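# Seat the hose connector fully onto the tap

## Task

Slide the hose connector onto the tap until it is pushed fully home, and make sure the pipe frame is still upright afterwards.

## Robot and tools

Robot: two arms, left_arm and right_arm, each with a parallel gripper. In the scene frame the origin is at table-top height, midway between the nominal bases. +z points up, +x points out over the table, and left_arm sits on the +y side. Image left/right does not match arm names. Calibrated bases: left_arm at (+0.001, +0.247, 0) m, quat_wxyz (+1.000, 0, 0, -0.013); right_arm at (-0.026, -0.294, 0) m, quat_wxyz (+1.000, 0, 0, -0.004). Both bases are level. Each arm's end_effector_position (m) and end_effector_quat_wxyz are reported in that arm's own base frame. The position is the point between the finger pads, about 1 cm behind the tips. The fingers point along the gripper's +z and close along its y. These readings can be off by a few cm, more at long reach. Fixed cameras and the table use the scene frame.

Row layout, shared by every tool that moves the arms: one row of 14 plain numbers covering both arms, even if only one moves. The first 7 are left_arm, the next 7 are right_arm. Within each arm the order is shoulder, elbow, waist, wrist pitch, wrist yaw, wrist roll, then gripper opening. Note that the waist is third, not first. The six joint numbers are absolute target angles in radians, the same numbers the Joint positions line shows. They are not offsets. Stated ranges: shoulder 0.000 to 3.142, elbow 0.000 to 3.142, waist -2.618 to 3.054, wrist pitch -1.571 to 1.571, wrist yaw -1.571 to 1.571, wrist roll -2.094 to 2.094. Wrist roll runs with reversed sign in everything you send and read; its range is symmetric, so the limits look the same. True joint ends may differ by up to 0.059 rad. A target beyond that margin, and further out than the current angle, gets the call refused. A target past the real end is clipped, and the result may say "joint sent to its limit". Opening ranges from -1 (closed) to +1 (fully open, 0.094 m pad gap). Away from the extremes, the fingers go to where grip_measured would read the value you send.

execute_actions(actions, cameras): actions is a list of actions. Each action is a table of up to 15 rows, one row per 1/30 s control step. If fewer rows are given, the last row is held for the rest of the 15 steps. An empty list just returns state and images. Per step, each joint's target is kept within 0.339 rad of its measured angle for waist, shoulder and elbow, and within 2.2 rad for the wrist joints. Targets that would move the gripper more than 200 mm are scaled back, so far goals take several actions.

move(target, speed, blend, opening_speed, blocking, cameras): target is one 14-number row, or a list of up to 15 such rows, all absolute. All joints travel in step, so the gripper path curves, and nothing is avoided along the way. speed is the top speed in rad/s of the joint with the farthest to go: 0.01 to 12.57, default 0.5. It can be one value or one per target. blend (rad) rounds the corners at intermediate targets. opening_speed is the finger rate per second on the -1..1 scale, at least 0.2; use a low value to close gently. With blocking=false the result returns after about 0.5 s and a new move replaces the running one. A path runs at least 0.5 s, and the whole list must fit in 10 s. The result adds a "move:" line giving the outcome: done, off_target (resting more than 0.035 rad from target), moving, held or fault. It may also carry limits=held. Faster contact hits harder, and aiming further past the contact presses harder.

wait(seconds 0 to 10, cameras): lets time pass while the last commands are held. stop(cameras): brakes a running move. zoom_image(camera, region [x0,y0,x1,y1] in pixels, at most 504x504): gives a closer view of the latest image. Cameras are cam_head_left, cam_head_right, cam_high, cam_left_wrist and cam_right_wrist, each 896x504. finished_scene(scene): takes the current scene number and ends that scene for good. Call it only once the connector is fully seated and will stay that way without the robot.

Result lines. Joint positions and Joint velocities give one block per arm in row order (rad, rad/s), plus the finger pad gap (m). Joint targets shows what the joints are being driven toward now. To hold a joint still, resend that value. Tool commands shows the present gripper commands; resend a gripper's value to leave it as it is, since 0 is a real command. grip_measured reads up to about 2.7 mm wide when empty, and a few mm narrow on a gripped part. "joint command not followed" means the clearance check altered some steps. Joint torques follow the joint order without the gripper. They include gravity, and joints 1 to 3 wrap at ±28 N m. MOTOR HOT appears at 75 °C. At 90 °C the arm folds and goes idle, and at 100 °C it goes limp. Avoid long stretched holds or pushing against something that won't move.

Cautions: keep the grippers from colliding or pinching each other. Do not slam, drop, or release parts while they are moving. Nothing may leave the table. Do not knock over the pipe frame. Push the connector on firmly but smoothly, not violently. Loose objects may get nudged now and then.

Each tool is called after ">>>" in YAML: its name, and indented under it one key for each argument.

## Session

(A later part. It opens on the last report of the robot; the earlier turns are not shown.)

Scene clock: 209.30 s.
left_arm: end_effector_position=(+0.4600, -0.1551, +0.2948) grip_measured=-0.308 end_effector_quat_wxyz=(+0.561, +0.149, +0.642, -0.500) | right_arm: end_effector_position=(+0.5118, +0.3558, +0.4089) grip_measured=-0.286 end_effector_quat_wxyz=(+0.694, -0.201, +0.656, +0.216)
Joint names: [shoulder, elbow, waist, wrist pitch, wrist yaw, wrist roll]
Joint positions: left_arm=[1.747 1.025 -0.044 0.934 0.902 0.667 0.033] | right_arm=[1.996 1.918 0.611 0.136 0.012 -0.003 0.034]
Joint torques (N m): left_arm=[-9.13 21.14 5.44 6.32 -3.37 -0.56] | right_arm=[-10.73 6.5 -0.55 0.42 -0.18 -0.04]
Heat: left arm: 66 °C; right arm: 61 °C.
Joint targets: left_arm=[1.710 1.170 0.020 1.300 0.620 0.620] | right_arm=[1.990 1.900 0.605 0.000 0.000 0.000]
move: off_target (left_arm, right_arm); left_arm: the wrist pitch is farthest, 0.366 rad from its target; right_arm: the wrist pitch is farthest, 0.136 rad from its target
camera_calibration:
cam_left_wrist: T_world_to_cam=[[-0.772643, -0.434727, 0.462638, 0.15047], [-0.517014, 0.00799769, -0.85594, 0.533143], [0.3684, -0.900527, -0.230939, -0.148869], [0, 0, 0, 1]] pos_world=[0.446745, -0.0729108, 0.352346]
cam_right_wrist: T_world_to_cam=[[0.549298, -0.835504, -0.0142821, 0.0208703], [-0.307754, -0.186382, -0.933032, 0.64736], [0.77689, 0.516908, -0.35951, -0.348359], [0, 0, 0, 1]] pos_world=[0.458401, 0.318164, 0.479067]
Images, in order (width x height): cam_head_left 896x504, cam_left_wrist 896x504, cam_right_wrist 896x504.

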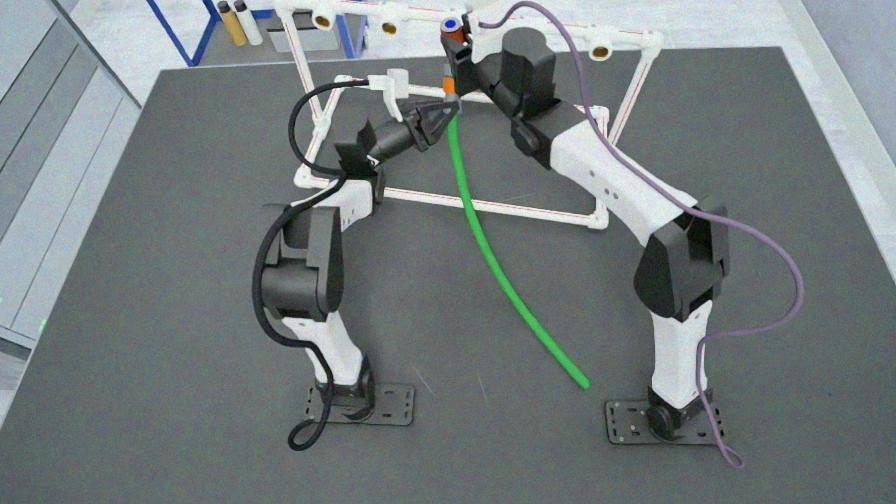

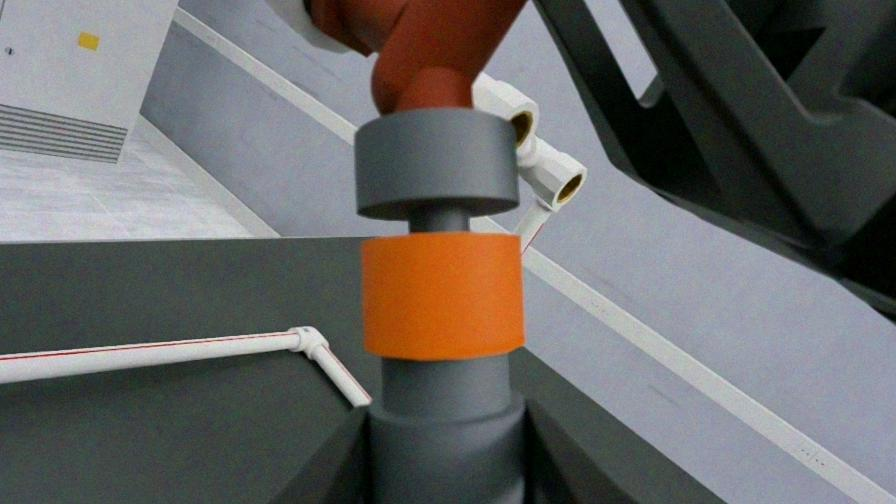

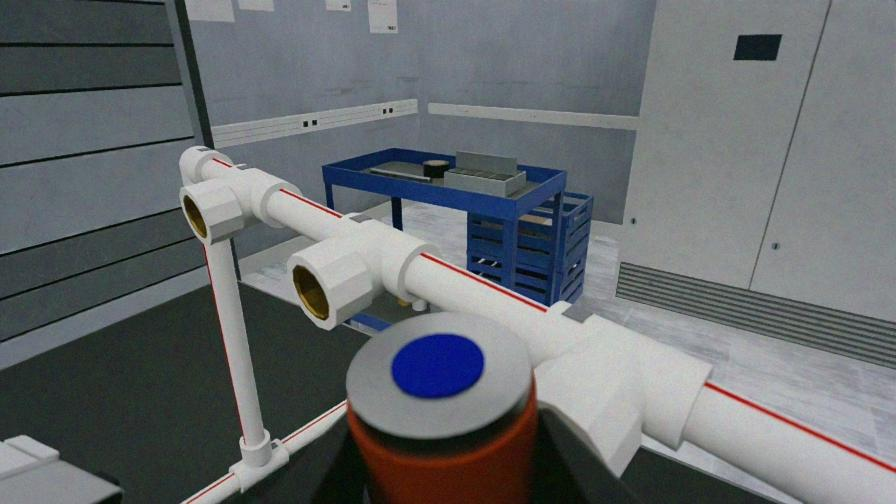

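>>> move:
  target:
    - [1.708,1.17,0.020,1.30,0.62,0.62,-0.8,1.990,1.84,0.600,-0.2,0,0,-0.5]
    - [1.706,1.175,0.025,1.32,0.60,0.62,-0.8,1.985,1.79,0.595,-0.35,0,0,-0.5]
  speed: 0.15
  cameras: ["cam_left_wrist","cam_right_wrist","cam_head_left"]

>>> zoom_image:
  camera: "cam_left_wrist"
  region: [300, 0, 660, 270]

Scene clock: 216.90 s.
left_arm: end_effector_position=(+0.4573, -0.1630, +0.2890) grip_measured=-0.308 end_effector_quat_wxyz=(+0.547, +0.157, +0.645, -0.510) | right_arm: end_effector_position=(+0.5075, +0.3486, +0.3857) grip_measured=-0.289 end_effector_quat_wxyz=(+0.663, -0.218, +0.689, +0.196)
Joint names: [shoulder, elbow, waist, wrist pitch, wrist yaw, wrist roll]
Joint positions: left_arm=[1.757 1.027 -0.056 0.929 0.923 0.67 0.033] | right_arm=[1.963 1.879 0.605 0.04 0.01 0.019 0.033]
Joint torques (N m): left_arm=[-10.33 21.42 7.02 6.63 -3.86 -0.57] | right_arm=[-7.99 -0.65 -0.91 -1.95 -0.16 -0.28]
Heat: left arm: 79 °C; right arm: 62 °C. Fold the left arm in close to its base, or ease its load, before you think long.
Joint targets: left_arm=[1.706 1.175 0.025 1.320 0.600 0.620] | right_arm=[1.985 1.790 0.595 -0.350 0.000 0.000]
MOTOR HOT: the wrist pitch of the left arm reports 79 °C; the controller's stop level is 90 °C. To cool a motor, set the load down, stop pushing, or move to a pose that needs little force.
move: off_target (left_arm, right_arm); left_arm: the wrist pitch is farthest, 0.391 rad from its target; right_arm: the wrist pitch is farthest, 0.390 rad from its target
camera_calibration:
cam_left_wrist: T_world_to_cam=[[-0.778739, -0.410561, 0.474347, 0.151001], [-0.530744, 0.0280277, -0.847068, 0.53392], [0.334479, -0.911402, -0.239729, -0.140027], [0, 0, 0, 1]] pos_world=[0.447802, -0.0805897, 0.347072]
cam_right_wrist: T_world_to_cam=[[0.545167, -0.838262, 0.0104271, 0.0102938], [-0.373939, -0.254287, -0.891912, 0.664481], [0.750308, 0.482342, -0.452088, -0.2884], [0, 0, 0, 1]] pos_world=[0.459253, 0.316706, 0.462169]
Images, in order (width x height): cam_head_left 896x504, cam_left_wrist 896x504, cam_right_wrist 896x504.

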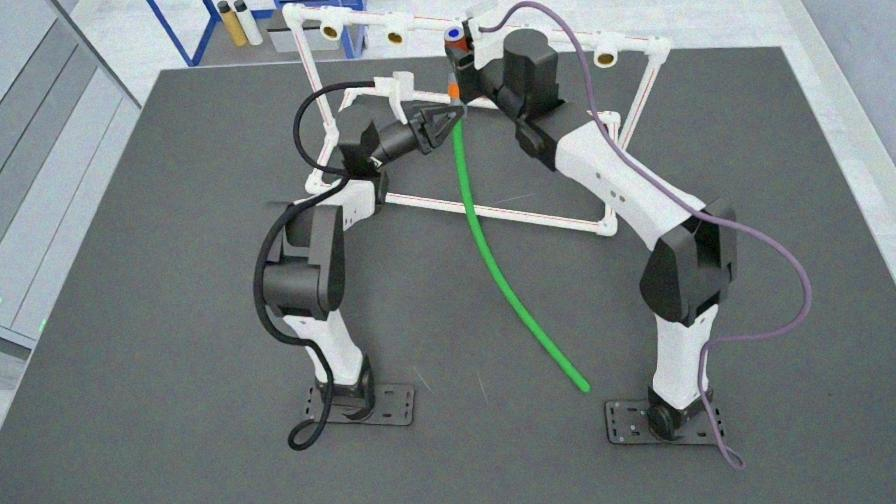

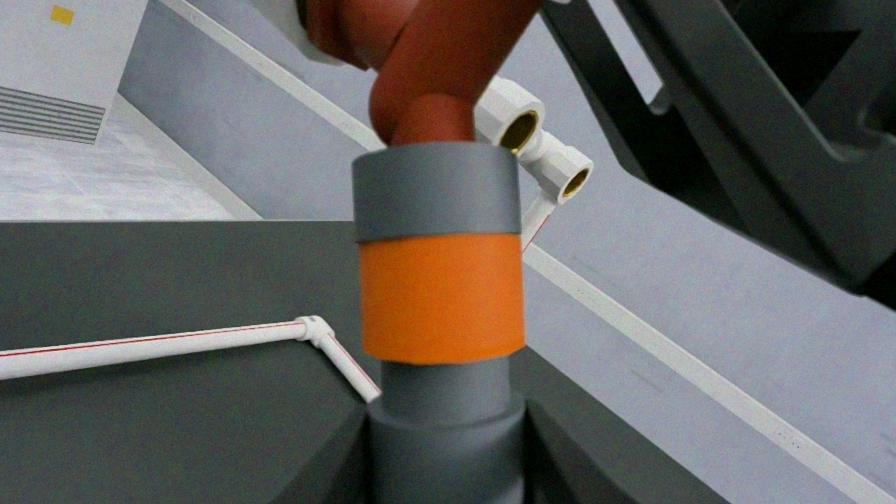

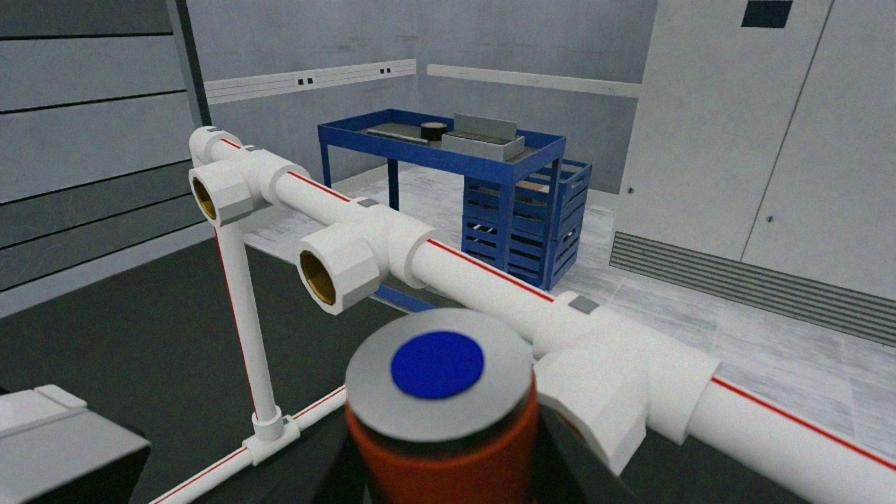

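Scaled by 1.400 from the camera's 896x504 image, which has a finer 1280x720 frame.

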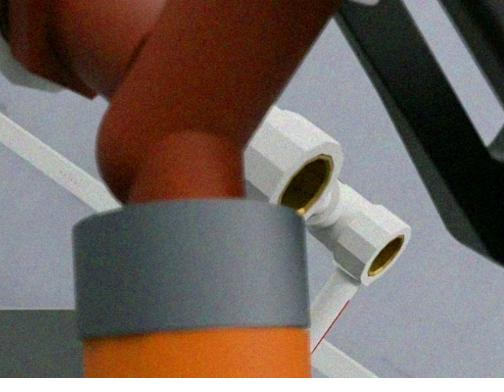

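>>> move:
  target: [1.760,1.045,-0.050,0.945,0.925,0.62,-0.6,1.985,1.91,0.610,0.05,0,0,-0.42]
  speed: 0.3
  cameras: ["cam_left_wrist","cam_right_wrist","cam_head_left","cam_high"]

Scene clock: 220.57 s.
left_arm: end_effector_position=(+0.4559, -0.1671, +0.2758) grip_measured=-0.308 end_effector_quat_wxyz=(+0.520, +0.153, +0.662, -0.518) | right_arm: end_effector_position=(+0.5082, +0.3497, +0.3922) grip_measured=-0.289 end_effector_quat_wxyz=(+0.672, -0.220, +0.680, +0.195)
Joint names: [shoulder, elbow, waist, wrist pitch, wrist yaw, wrist roll]
Joint positions: left_arm=[1.761 1.027 -0.06 0.866 0.945 0.663 0.033] | right_arm=[1.968 1.888 0.606 0.059 0.011 0.03 0.033]
Joint torques (N m): left_arm=[-6.43 9.05 0.84 2.88 -0.19 -0.51] | right_arm=[-8.46 10.59 0.32 1.64 -0.16 -0.41]
Heat: left arm: 81 °C; right arm: 62 °C. Fold the left arm in close to its base, or ease its load, before you think long.
Joint targets: left_arm=[1.760 1.045 -0.050 0.945 0.925 0.620] | right_arm=[1.985 1.910 0.610 0.050 0.000 0.000]
MOTOR HOT: still on. The wrist pitch of the left arm reports 81 °C.
move: off_target (left_arm); left_arm: the wrist pitch is farthest, 0.079 rad from its target
camera_calibration:
cam_left_wrist: T_world_to_cam=[[-0.759035, -0.396526, 0.516365, 0.136226], [-0.580111, 0.0519028, -0.812882, 0.539147], [0.295528, -0.916555, -0.269426, -0.121243], [0, 0, 0, 1]] pos_world=[0.451997, -0.0850918, 0.335254]
cam_right_wrist: T_world_to_cam=[[0.545112, -0.838105, 0.0208186, 0.00666174], [-0.351148, -0.250799, -0.902106, 0.66198], [0.761281, 0.484438, -0.431012, -0.300961], [0, 0, 0, 1]] pos_world=[0.457937, 0.317404, 0.467319]
Images, in order (width x height): cam_head_left 896x504, cam_high 896x504, cam_left_wrist 896x504, cam_right_wrist 896x504.

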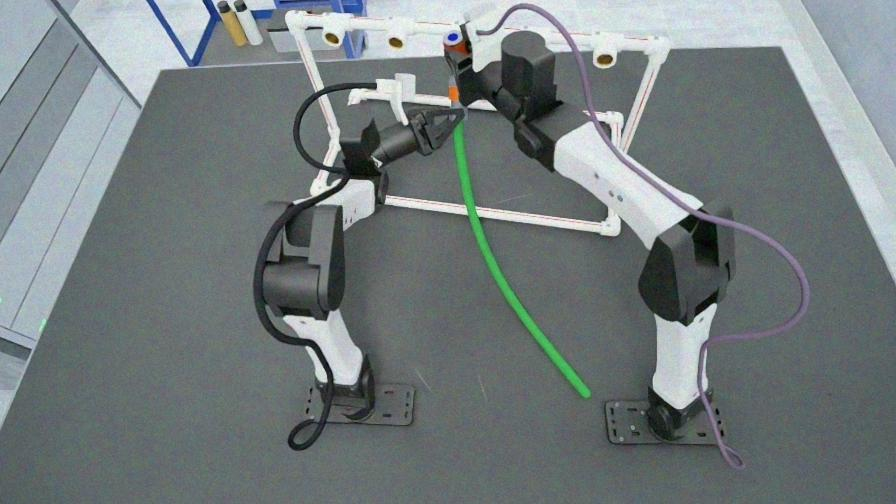

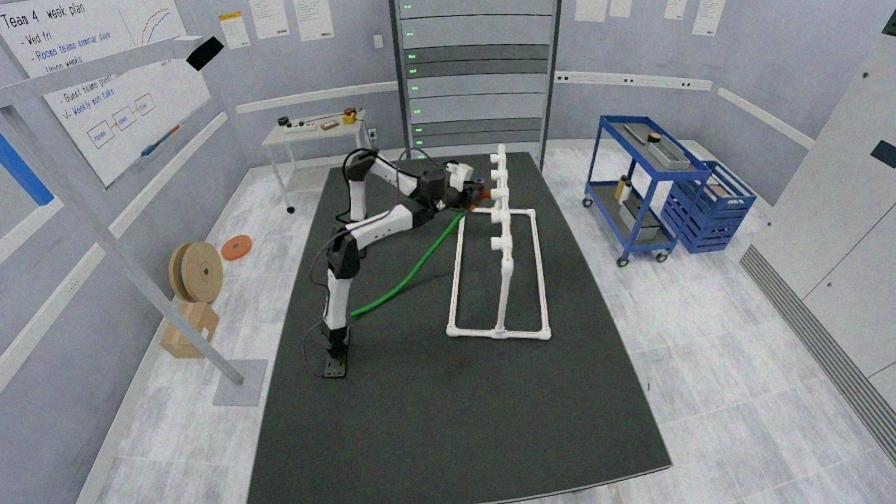

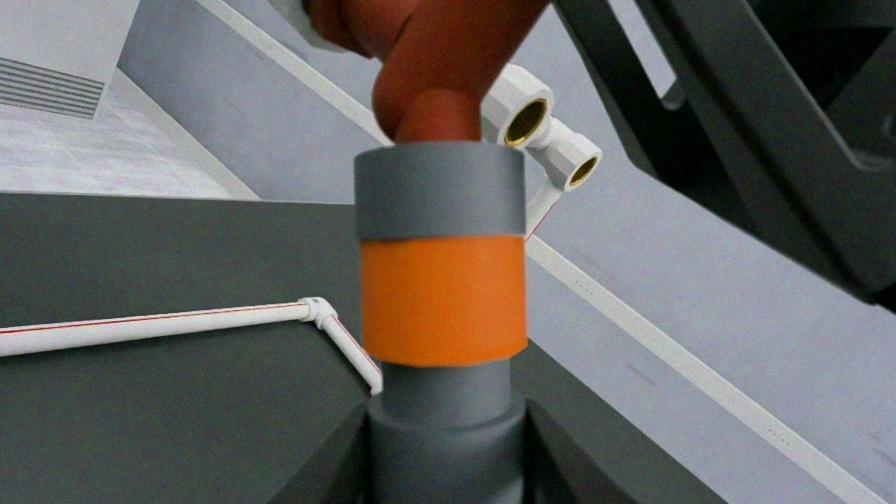

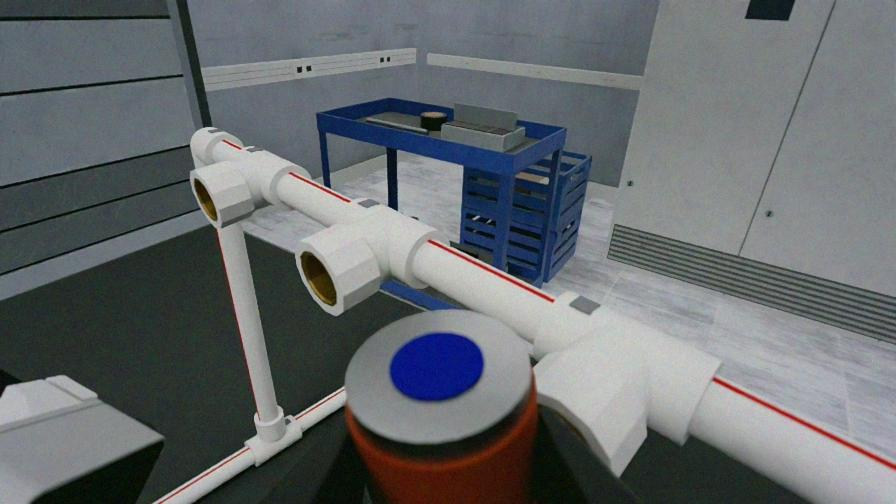

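>>> move:
  target: [1.760,1.045,-0.055,0.89,0.94,0.63,0.6,1.985,1.91,0.610,0.06,0,0,-0.42]
  speed: 0.3
  opening_speed: 0.8
  cameras: ["cam_left_wrist"]

>>> move:
  target:
    - [1.63,0.82,0.133,0.98,1.14,0.63,0.6,1.985,1.91,0.610,0.06,0,0,-0.42]
    - [1.2,0.5,0.3,0.3,0.5,0.2,0.6,1.985,1.91,0.610,0.06,0,0,-0.42]
  speed: [0.4,0.8]
  cameras: ["cam_left_wrist","cam_head_left"]

>>> move:
  target: [1.2,0.5,0.3,0.3,0.5,0.2,0.6,1.985,1.91,0.608,0.06,0,0,0.4]
  speed: 0.3
  opening_speed: 0.8
  cameras: ["cam_right_wrist"]

Scene clock: 227.10 s.
left_arm: end_effector_position=(+0.4559, -0.1671, +0.2753) grip_measured=+0.598 end_effector_quat_wxyz=(+0.522, +0.156, +0.662, -0.515) | right_arm: end_effector_position=(+0.5082, +0.3496, +0.3924) grip_measured=-0.289 end_effector_quat_wxyz=(+0.672, -0.219, +0.680, +0.195)
Joint names: [shoulder, elbow, waist, wrist pitch, wrist yaw, wrist roll]
Joint positions: left_arm=[1.761 1.027 -0.06 0.863 0.946 0.652 0.075] | right_arm=[1.968 1.888 0.606 0.059 0.012 0.03 0.033]
Joint torques (N m): left_arm=[-6.43 9.09 0.43 2.27 -0.03 -0.29] | right_arm=[-8.47 10.59 0.34 1.72 -0.18 -0.41]
Heat: left arm: 73 °C; right arm: 62 °C. Fold the left arm in close to its base, or ease its load, before you think long.
Joint targets: left_arm=[1.760 1.045 -0.055 0.890 0.940 0.630] | right_arm=[1.985 1.910 0.610 0.060 0.000 0.000]
MOTOR HOT: still on. The elbow of the left arm reports 73 °C.
move: done
camera_calibration:
cam_left_wrist: T_world_to_cam=[[-0.762292, -0.399982, 0.508847, 0.139487], [-0.574705, 0.056685, -0.816395, 0.538011], [0.297699, -0.914769, -0.273082, -0.12112], [0, 0, 0, 1]] pos_world=[0.451585, -0.0855016, 0.335176]
Images, in order (width x height): cam_left_wrist 896x504.

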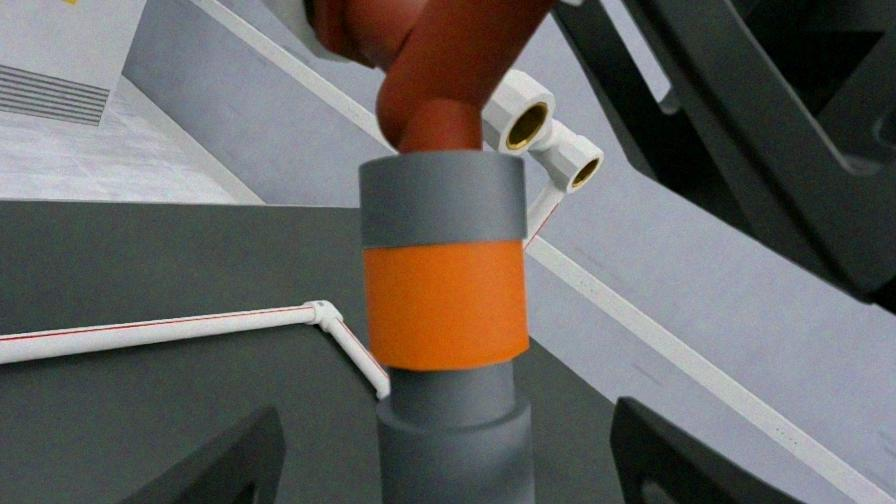

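Scene clock: 229.47 s.
left_arm: end_effector_position=(+0.3657, +0.0212, +0.1518) grip_measured=+0.598 end_effector_quat_wxyz=(+0.529, -0.073, +0.822, -0.199) | right_arm: end_effector_position=(+0.5082, +0.3496, +0.3924) grip_measured=-0.289 end_effector_quat_wxyz=(+0.672, -0.219, +0.680, +0.195)
Joint names: [shoulder, elbow, waist, wrist pitch, wrist yaw, wrist roll]
Joint positions: left_arm=[1.223 0.501 0.295 0.292 0.523 0.222 0.075] | right_arm=[1.968 1.888 0.606 0.059 0.012 0.03 0.033]
Joint torques (N m): left_arm=[-4.55 7.45 0.42 2.26 -0.03 -0.26] | right_arm=[-8.47 10.58 0.34 1.73 -0.18 -0.41]
Heat: left arm: 72 °C; right arm: 61 °C. Fold the left arm in close to its base, or ease its load, before you think long.
Joint targets: left_arm=[1.200 0.500 0.300 0.300 0.500 0.200] | right_arm=[1.985 1.910 0.610 0.060 0.000 0.000]
MOTOR HOT: still on. The elbow of the left arm reports 72 °C.
move: done
camera_calibration:
cam_left_wrist: T_world_to_cam=[[-0.120236, -0.906132, 0.405546, 0.000507428], [-0.760924, -0.178252, -0.623876, 0.418524], [0.637603, -0.383602, -0.668066, -0.0313671], [0, 0, 0, 1]] pos_world=[0.338525, 0.0630298, 0.239946]
Images, in order (width x height): cam_head_left 896x504, cam_left_wrist 896x504.

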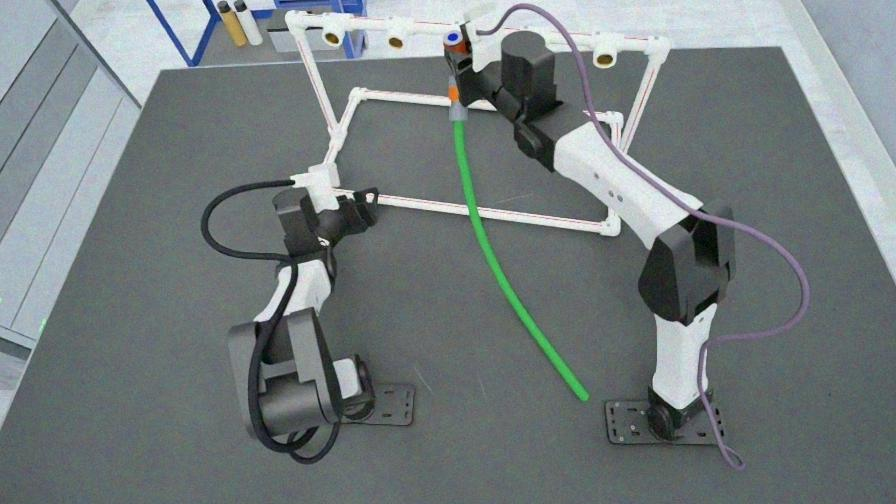

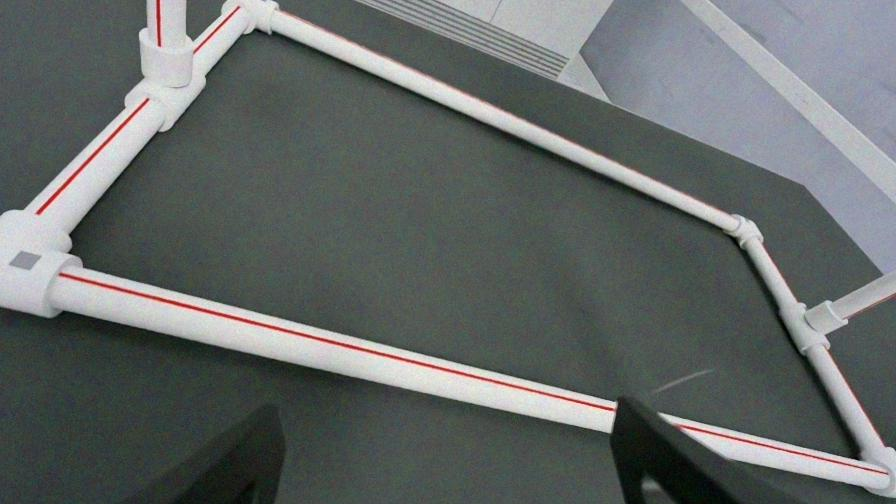

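Scene clock: 230.73 s.
left_arm: end_effector_position=(+0.3656, +0.0213, +0.1516) grip_measured=+0.598 end_effector_quat_wxyz=(+0.529, -0.073, +0.822, -0.198) | right_arm: end_effector_position=(+0.5111, +0.3516, +0.3811) grip_measured=+0.397 end_effector_quat_wxyz=(+0.662, -0.217, +0.690, +0.197)
Joint names: [shoulder, elbow, waist, wrist pitch, wrist yaw, wrist roll]
Joint positions: left_arm=[1.223 0.501 0.295 0.291 0.523 0.222 0.075] | right_arm=[1.981 1.888 0.606 0.046 0.012 0.014 0.066]
Joint torques (N m): left_arm=[-4.53 7.45 0.44 2.26 -0.03 -0.3] | right_arm=[-9.77 10.62 0.16 1.85 -0.18 -0.23]
Heat: left arm: 72 °C; right arm: 61 °C. Fold the left arm in close to its base, or ease its load, before you think long.
Joint targets: left_arm=[1.200 0.500 0.300 0.300 0.500 0.200] | right_arm=[1.985 1.910 0.608 0.060 0.000 0.000]
MOTOR HOT: still on. The elbow of the left arm reports 72 °C.
move: done
camera_calibration:
cam_right_wrist: T_world_to_cam=[[0.544738, -0.838587, 0.00563816, 0.0131356], [-0.378485, -0.251848, -0.890686, 0.663511], [0.748338, 0.483057, -0.454584, -0.292892], [0, 0, 0, 1]] pos_world=[0.463156, 0.319603, 0.457762]
Images, in order (width x height): cam_right_wrist 896x504.

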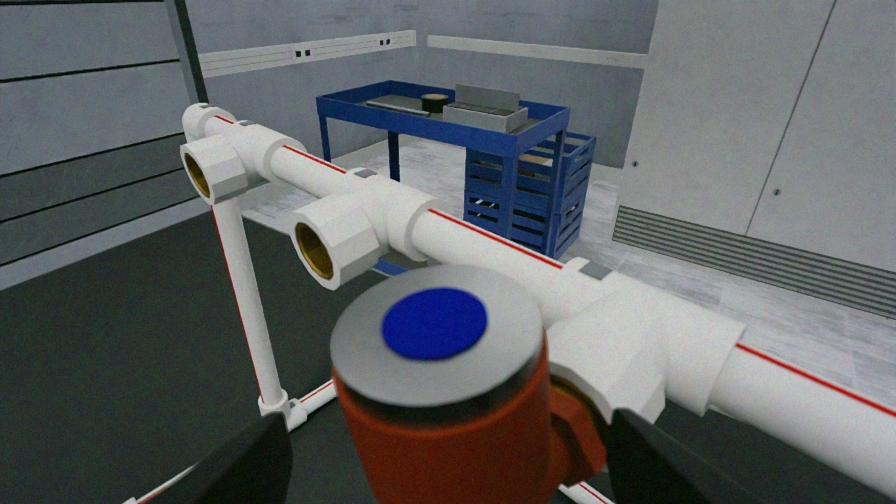

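>>> move:
  target:
    - [1.0,0.3,0.3,0.3,0.5,0.2,0.6,1.74,1.70,0.615,0.08,0,0,0.4]
    - [0.8,0.15,0.3,0.3,0.5,0.2,0.6,1.45,1.38,0.58,0.1,0,0,0.4]
    - [0.8,0.15,0.3,0.3,0.5,0.2,0.6,1.3,0.8,0.3,0.2,0,0,0.4]
  speed: [0.4,0.5,0.8]
  blend: 0.05

>>> zoom_image:
  camera: "cam_head_left"
  region: [410, 20, 510, 140]

>>> zoom_image:
  camera: "cam_high"
  region: [440, 150, 540, 240]

Scene clock: 236.73 s.
left_arm: end_effector_position=(+0.2893, -0.0017, +0.1212) grip_measured=+0.598 end_effector_quat_wxyz=(+0.553, -0.063, +0.808, -0.193) | right_arm: end_effector_position=(+0.4086, +0.1265, +0.2123) grip_measured=+0.397 end_effector_quat_wxyz=(+0.564, -0.128, +0.812, +0.079)
Joint names: [shoulder, elbow, waist, wrist pitch, wrist yaw, wrist roll]
Joint positions: left_arm=[0.811 0.152 0.295 0.287 0.522 0.222 0.075] | right_arm=[1.324 0.799 0.304 0.166 0.008 0.014 0.066]
Joint torques (N m): left_arm=[-1.2 7.49 0.49 2.34 -0.03 -0.27] | right_arm=[-6.54 8.27 -0.38 2 -0.13 -0.23]
Heat: left arm: 71 °C; right arm: 61 °C.
Joint targets: left_arm=[0.800 0.150 0.300 0.300 0.500 0.200] | right_arm=[1.300 0.800 0.300 0.200 0.000 0.000]
MOTOR HOT: cleared for the motors of the left arm.
move: done
camera_calibration:
cam_left_wrist: T_world_to_cam=[[-0.141067, -0.913316, 0.382039, -0.00822856], [-0.724645, -0.167671, -0.668413, 0.332132], [0.674529, -0.371134, -0.638177, -0.0261408], [0, 0, 0, 1]] pos_world=[0.25715, 0.0384717, 0.208462]
cam_right_wrist: T_world_to_cam=[[0.276552, -0.960912, 0.0129641, 0.0046558], [-0.675968, -0.204098, -0.708104, 0.494334], [0.683071, 0.187064, -0.70599, -0.0666746], [0, 0, 0, 1]] pos_world=[0.37841, 0.117839, 0.302908]

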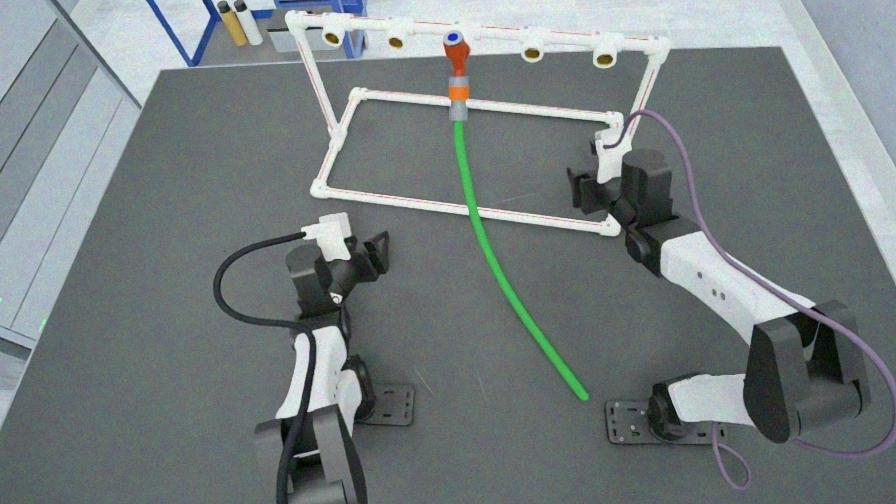

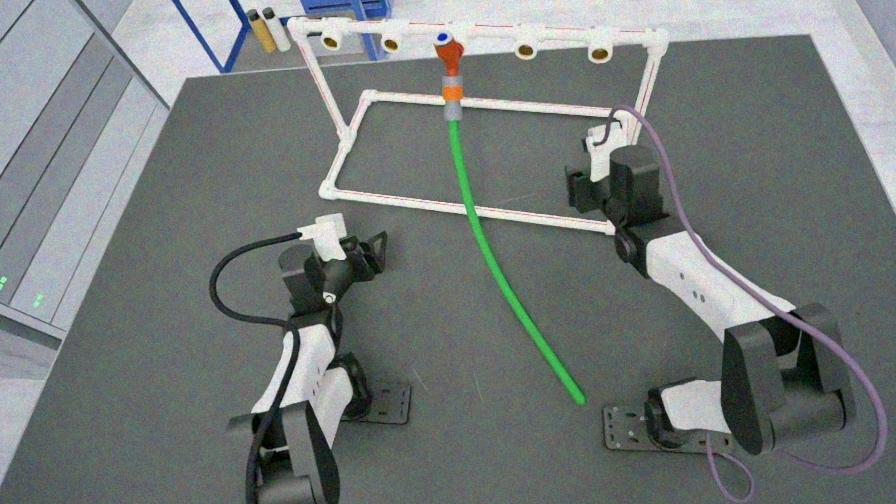

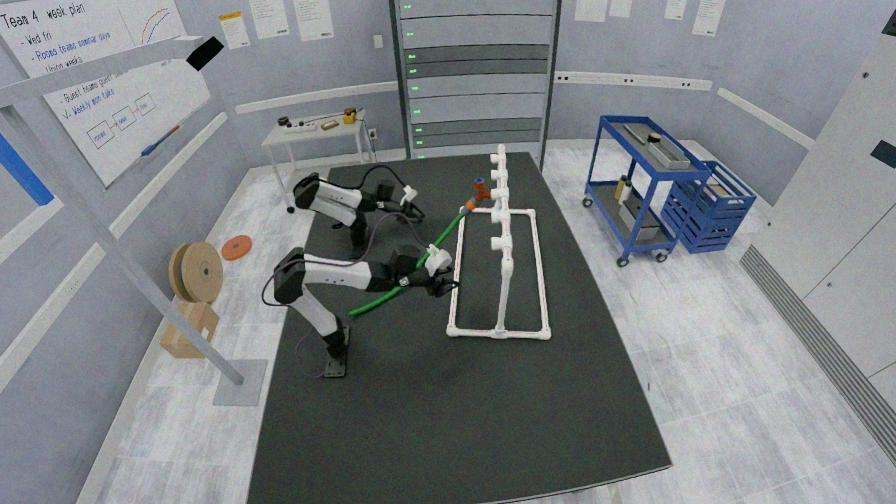

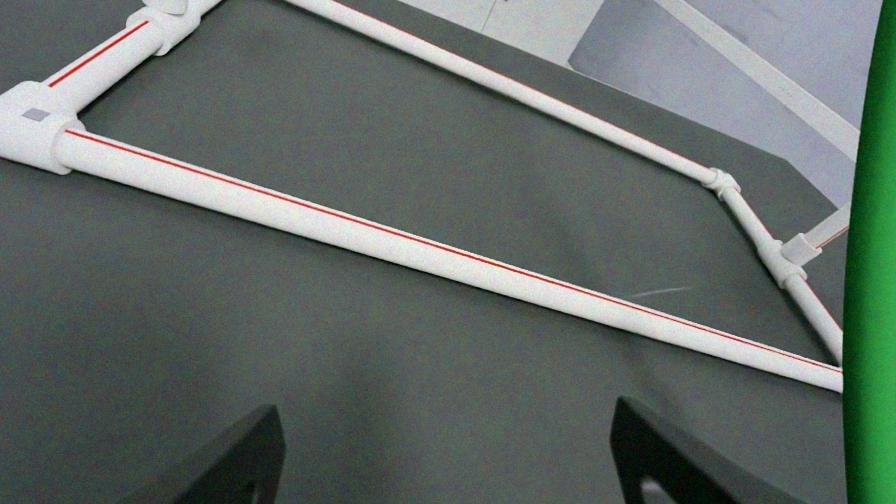

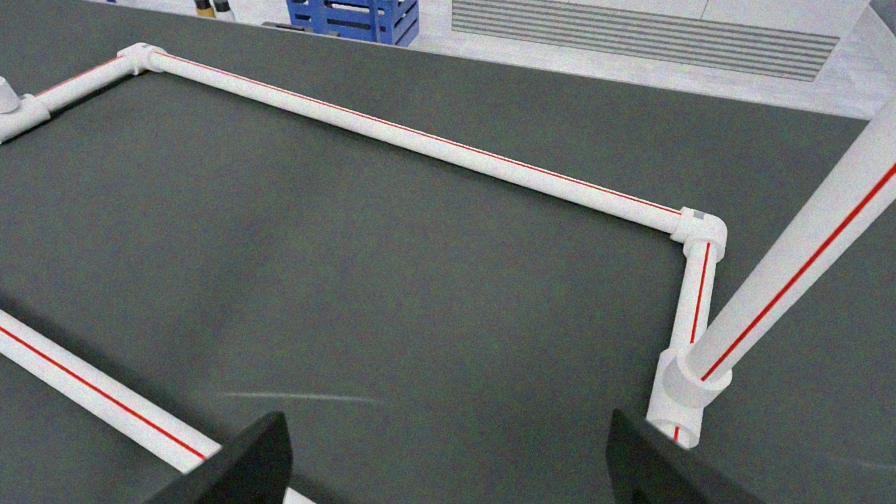

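Scaled by 4.200 from the camera's 896x504 image, which has a finer 1280x720 frame.

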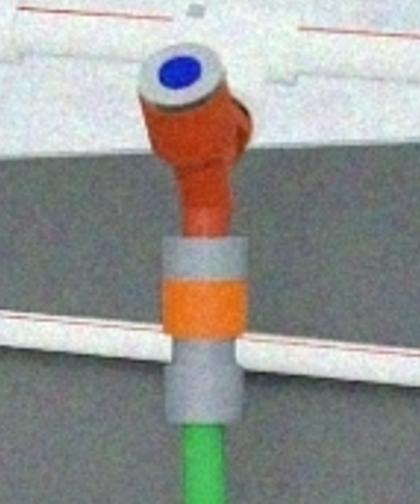

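Scaled by 5.040 from the camera's 896x504 image, which has a finer 1280x720 frame.

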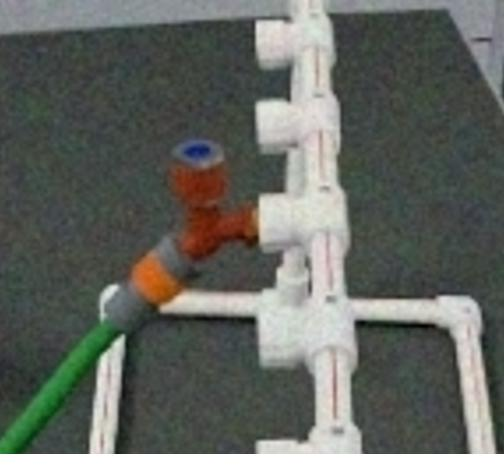

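>>> finished_scene:
  scene: 2

The scene is finished: the task was done.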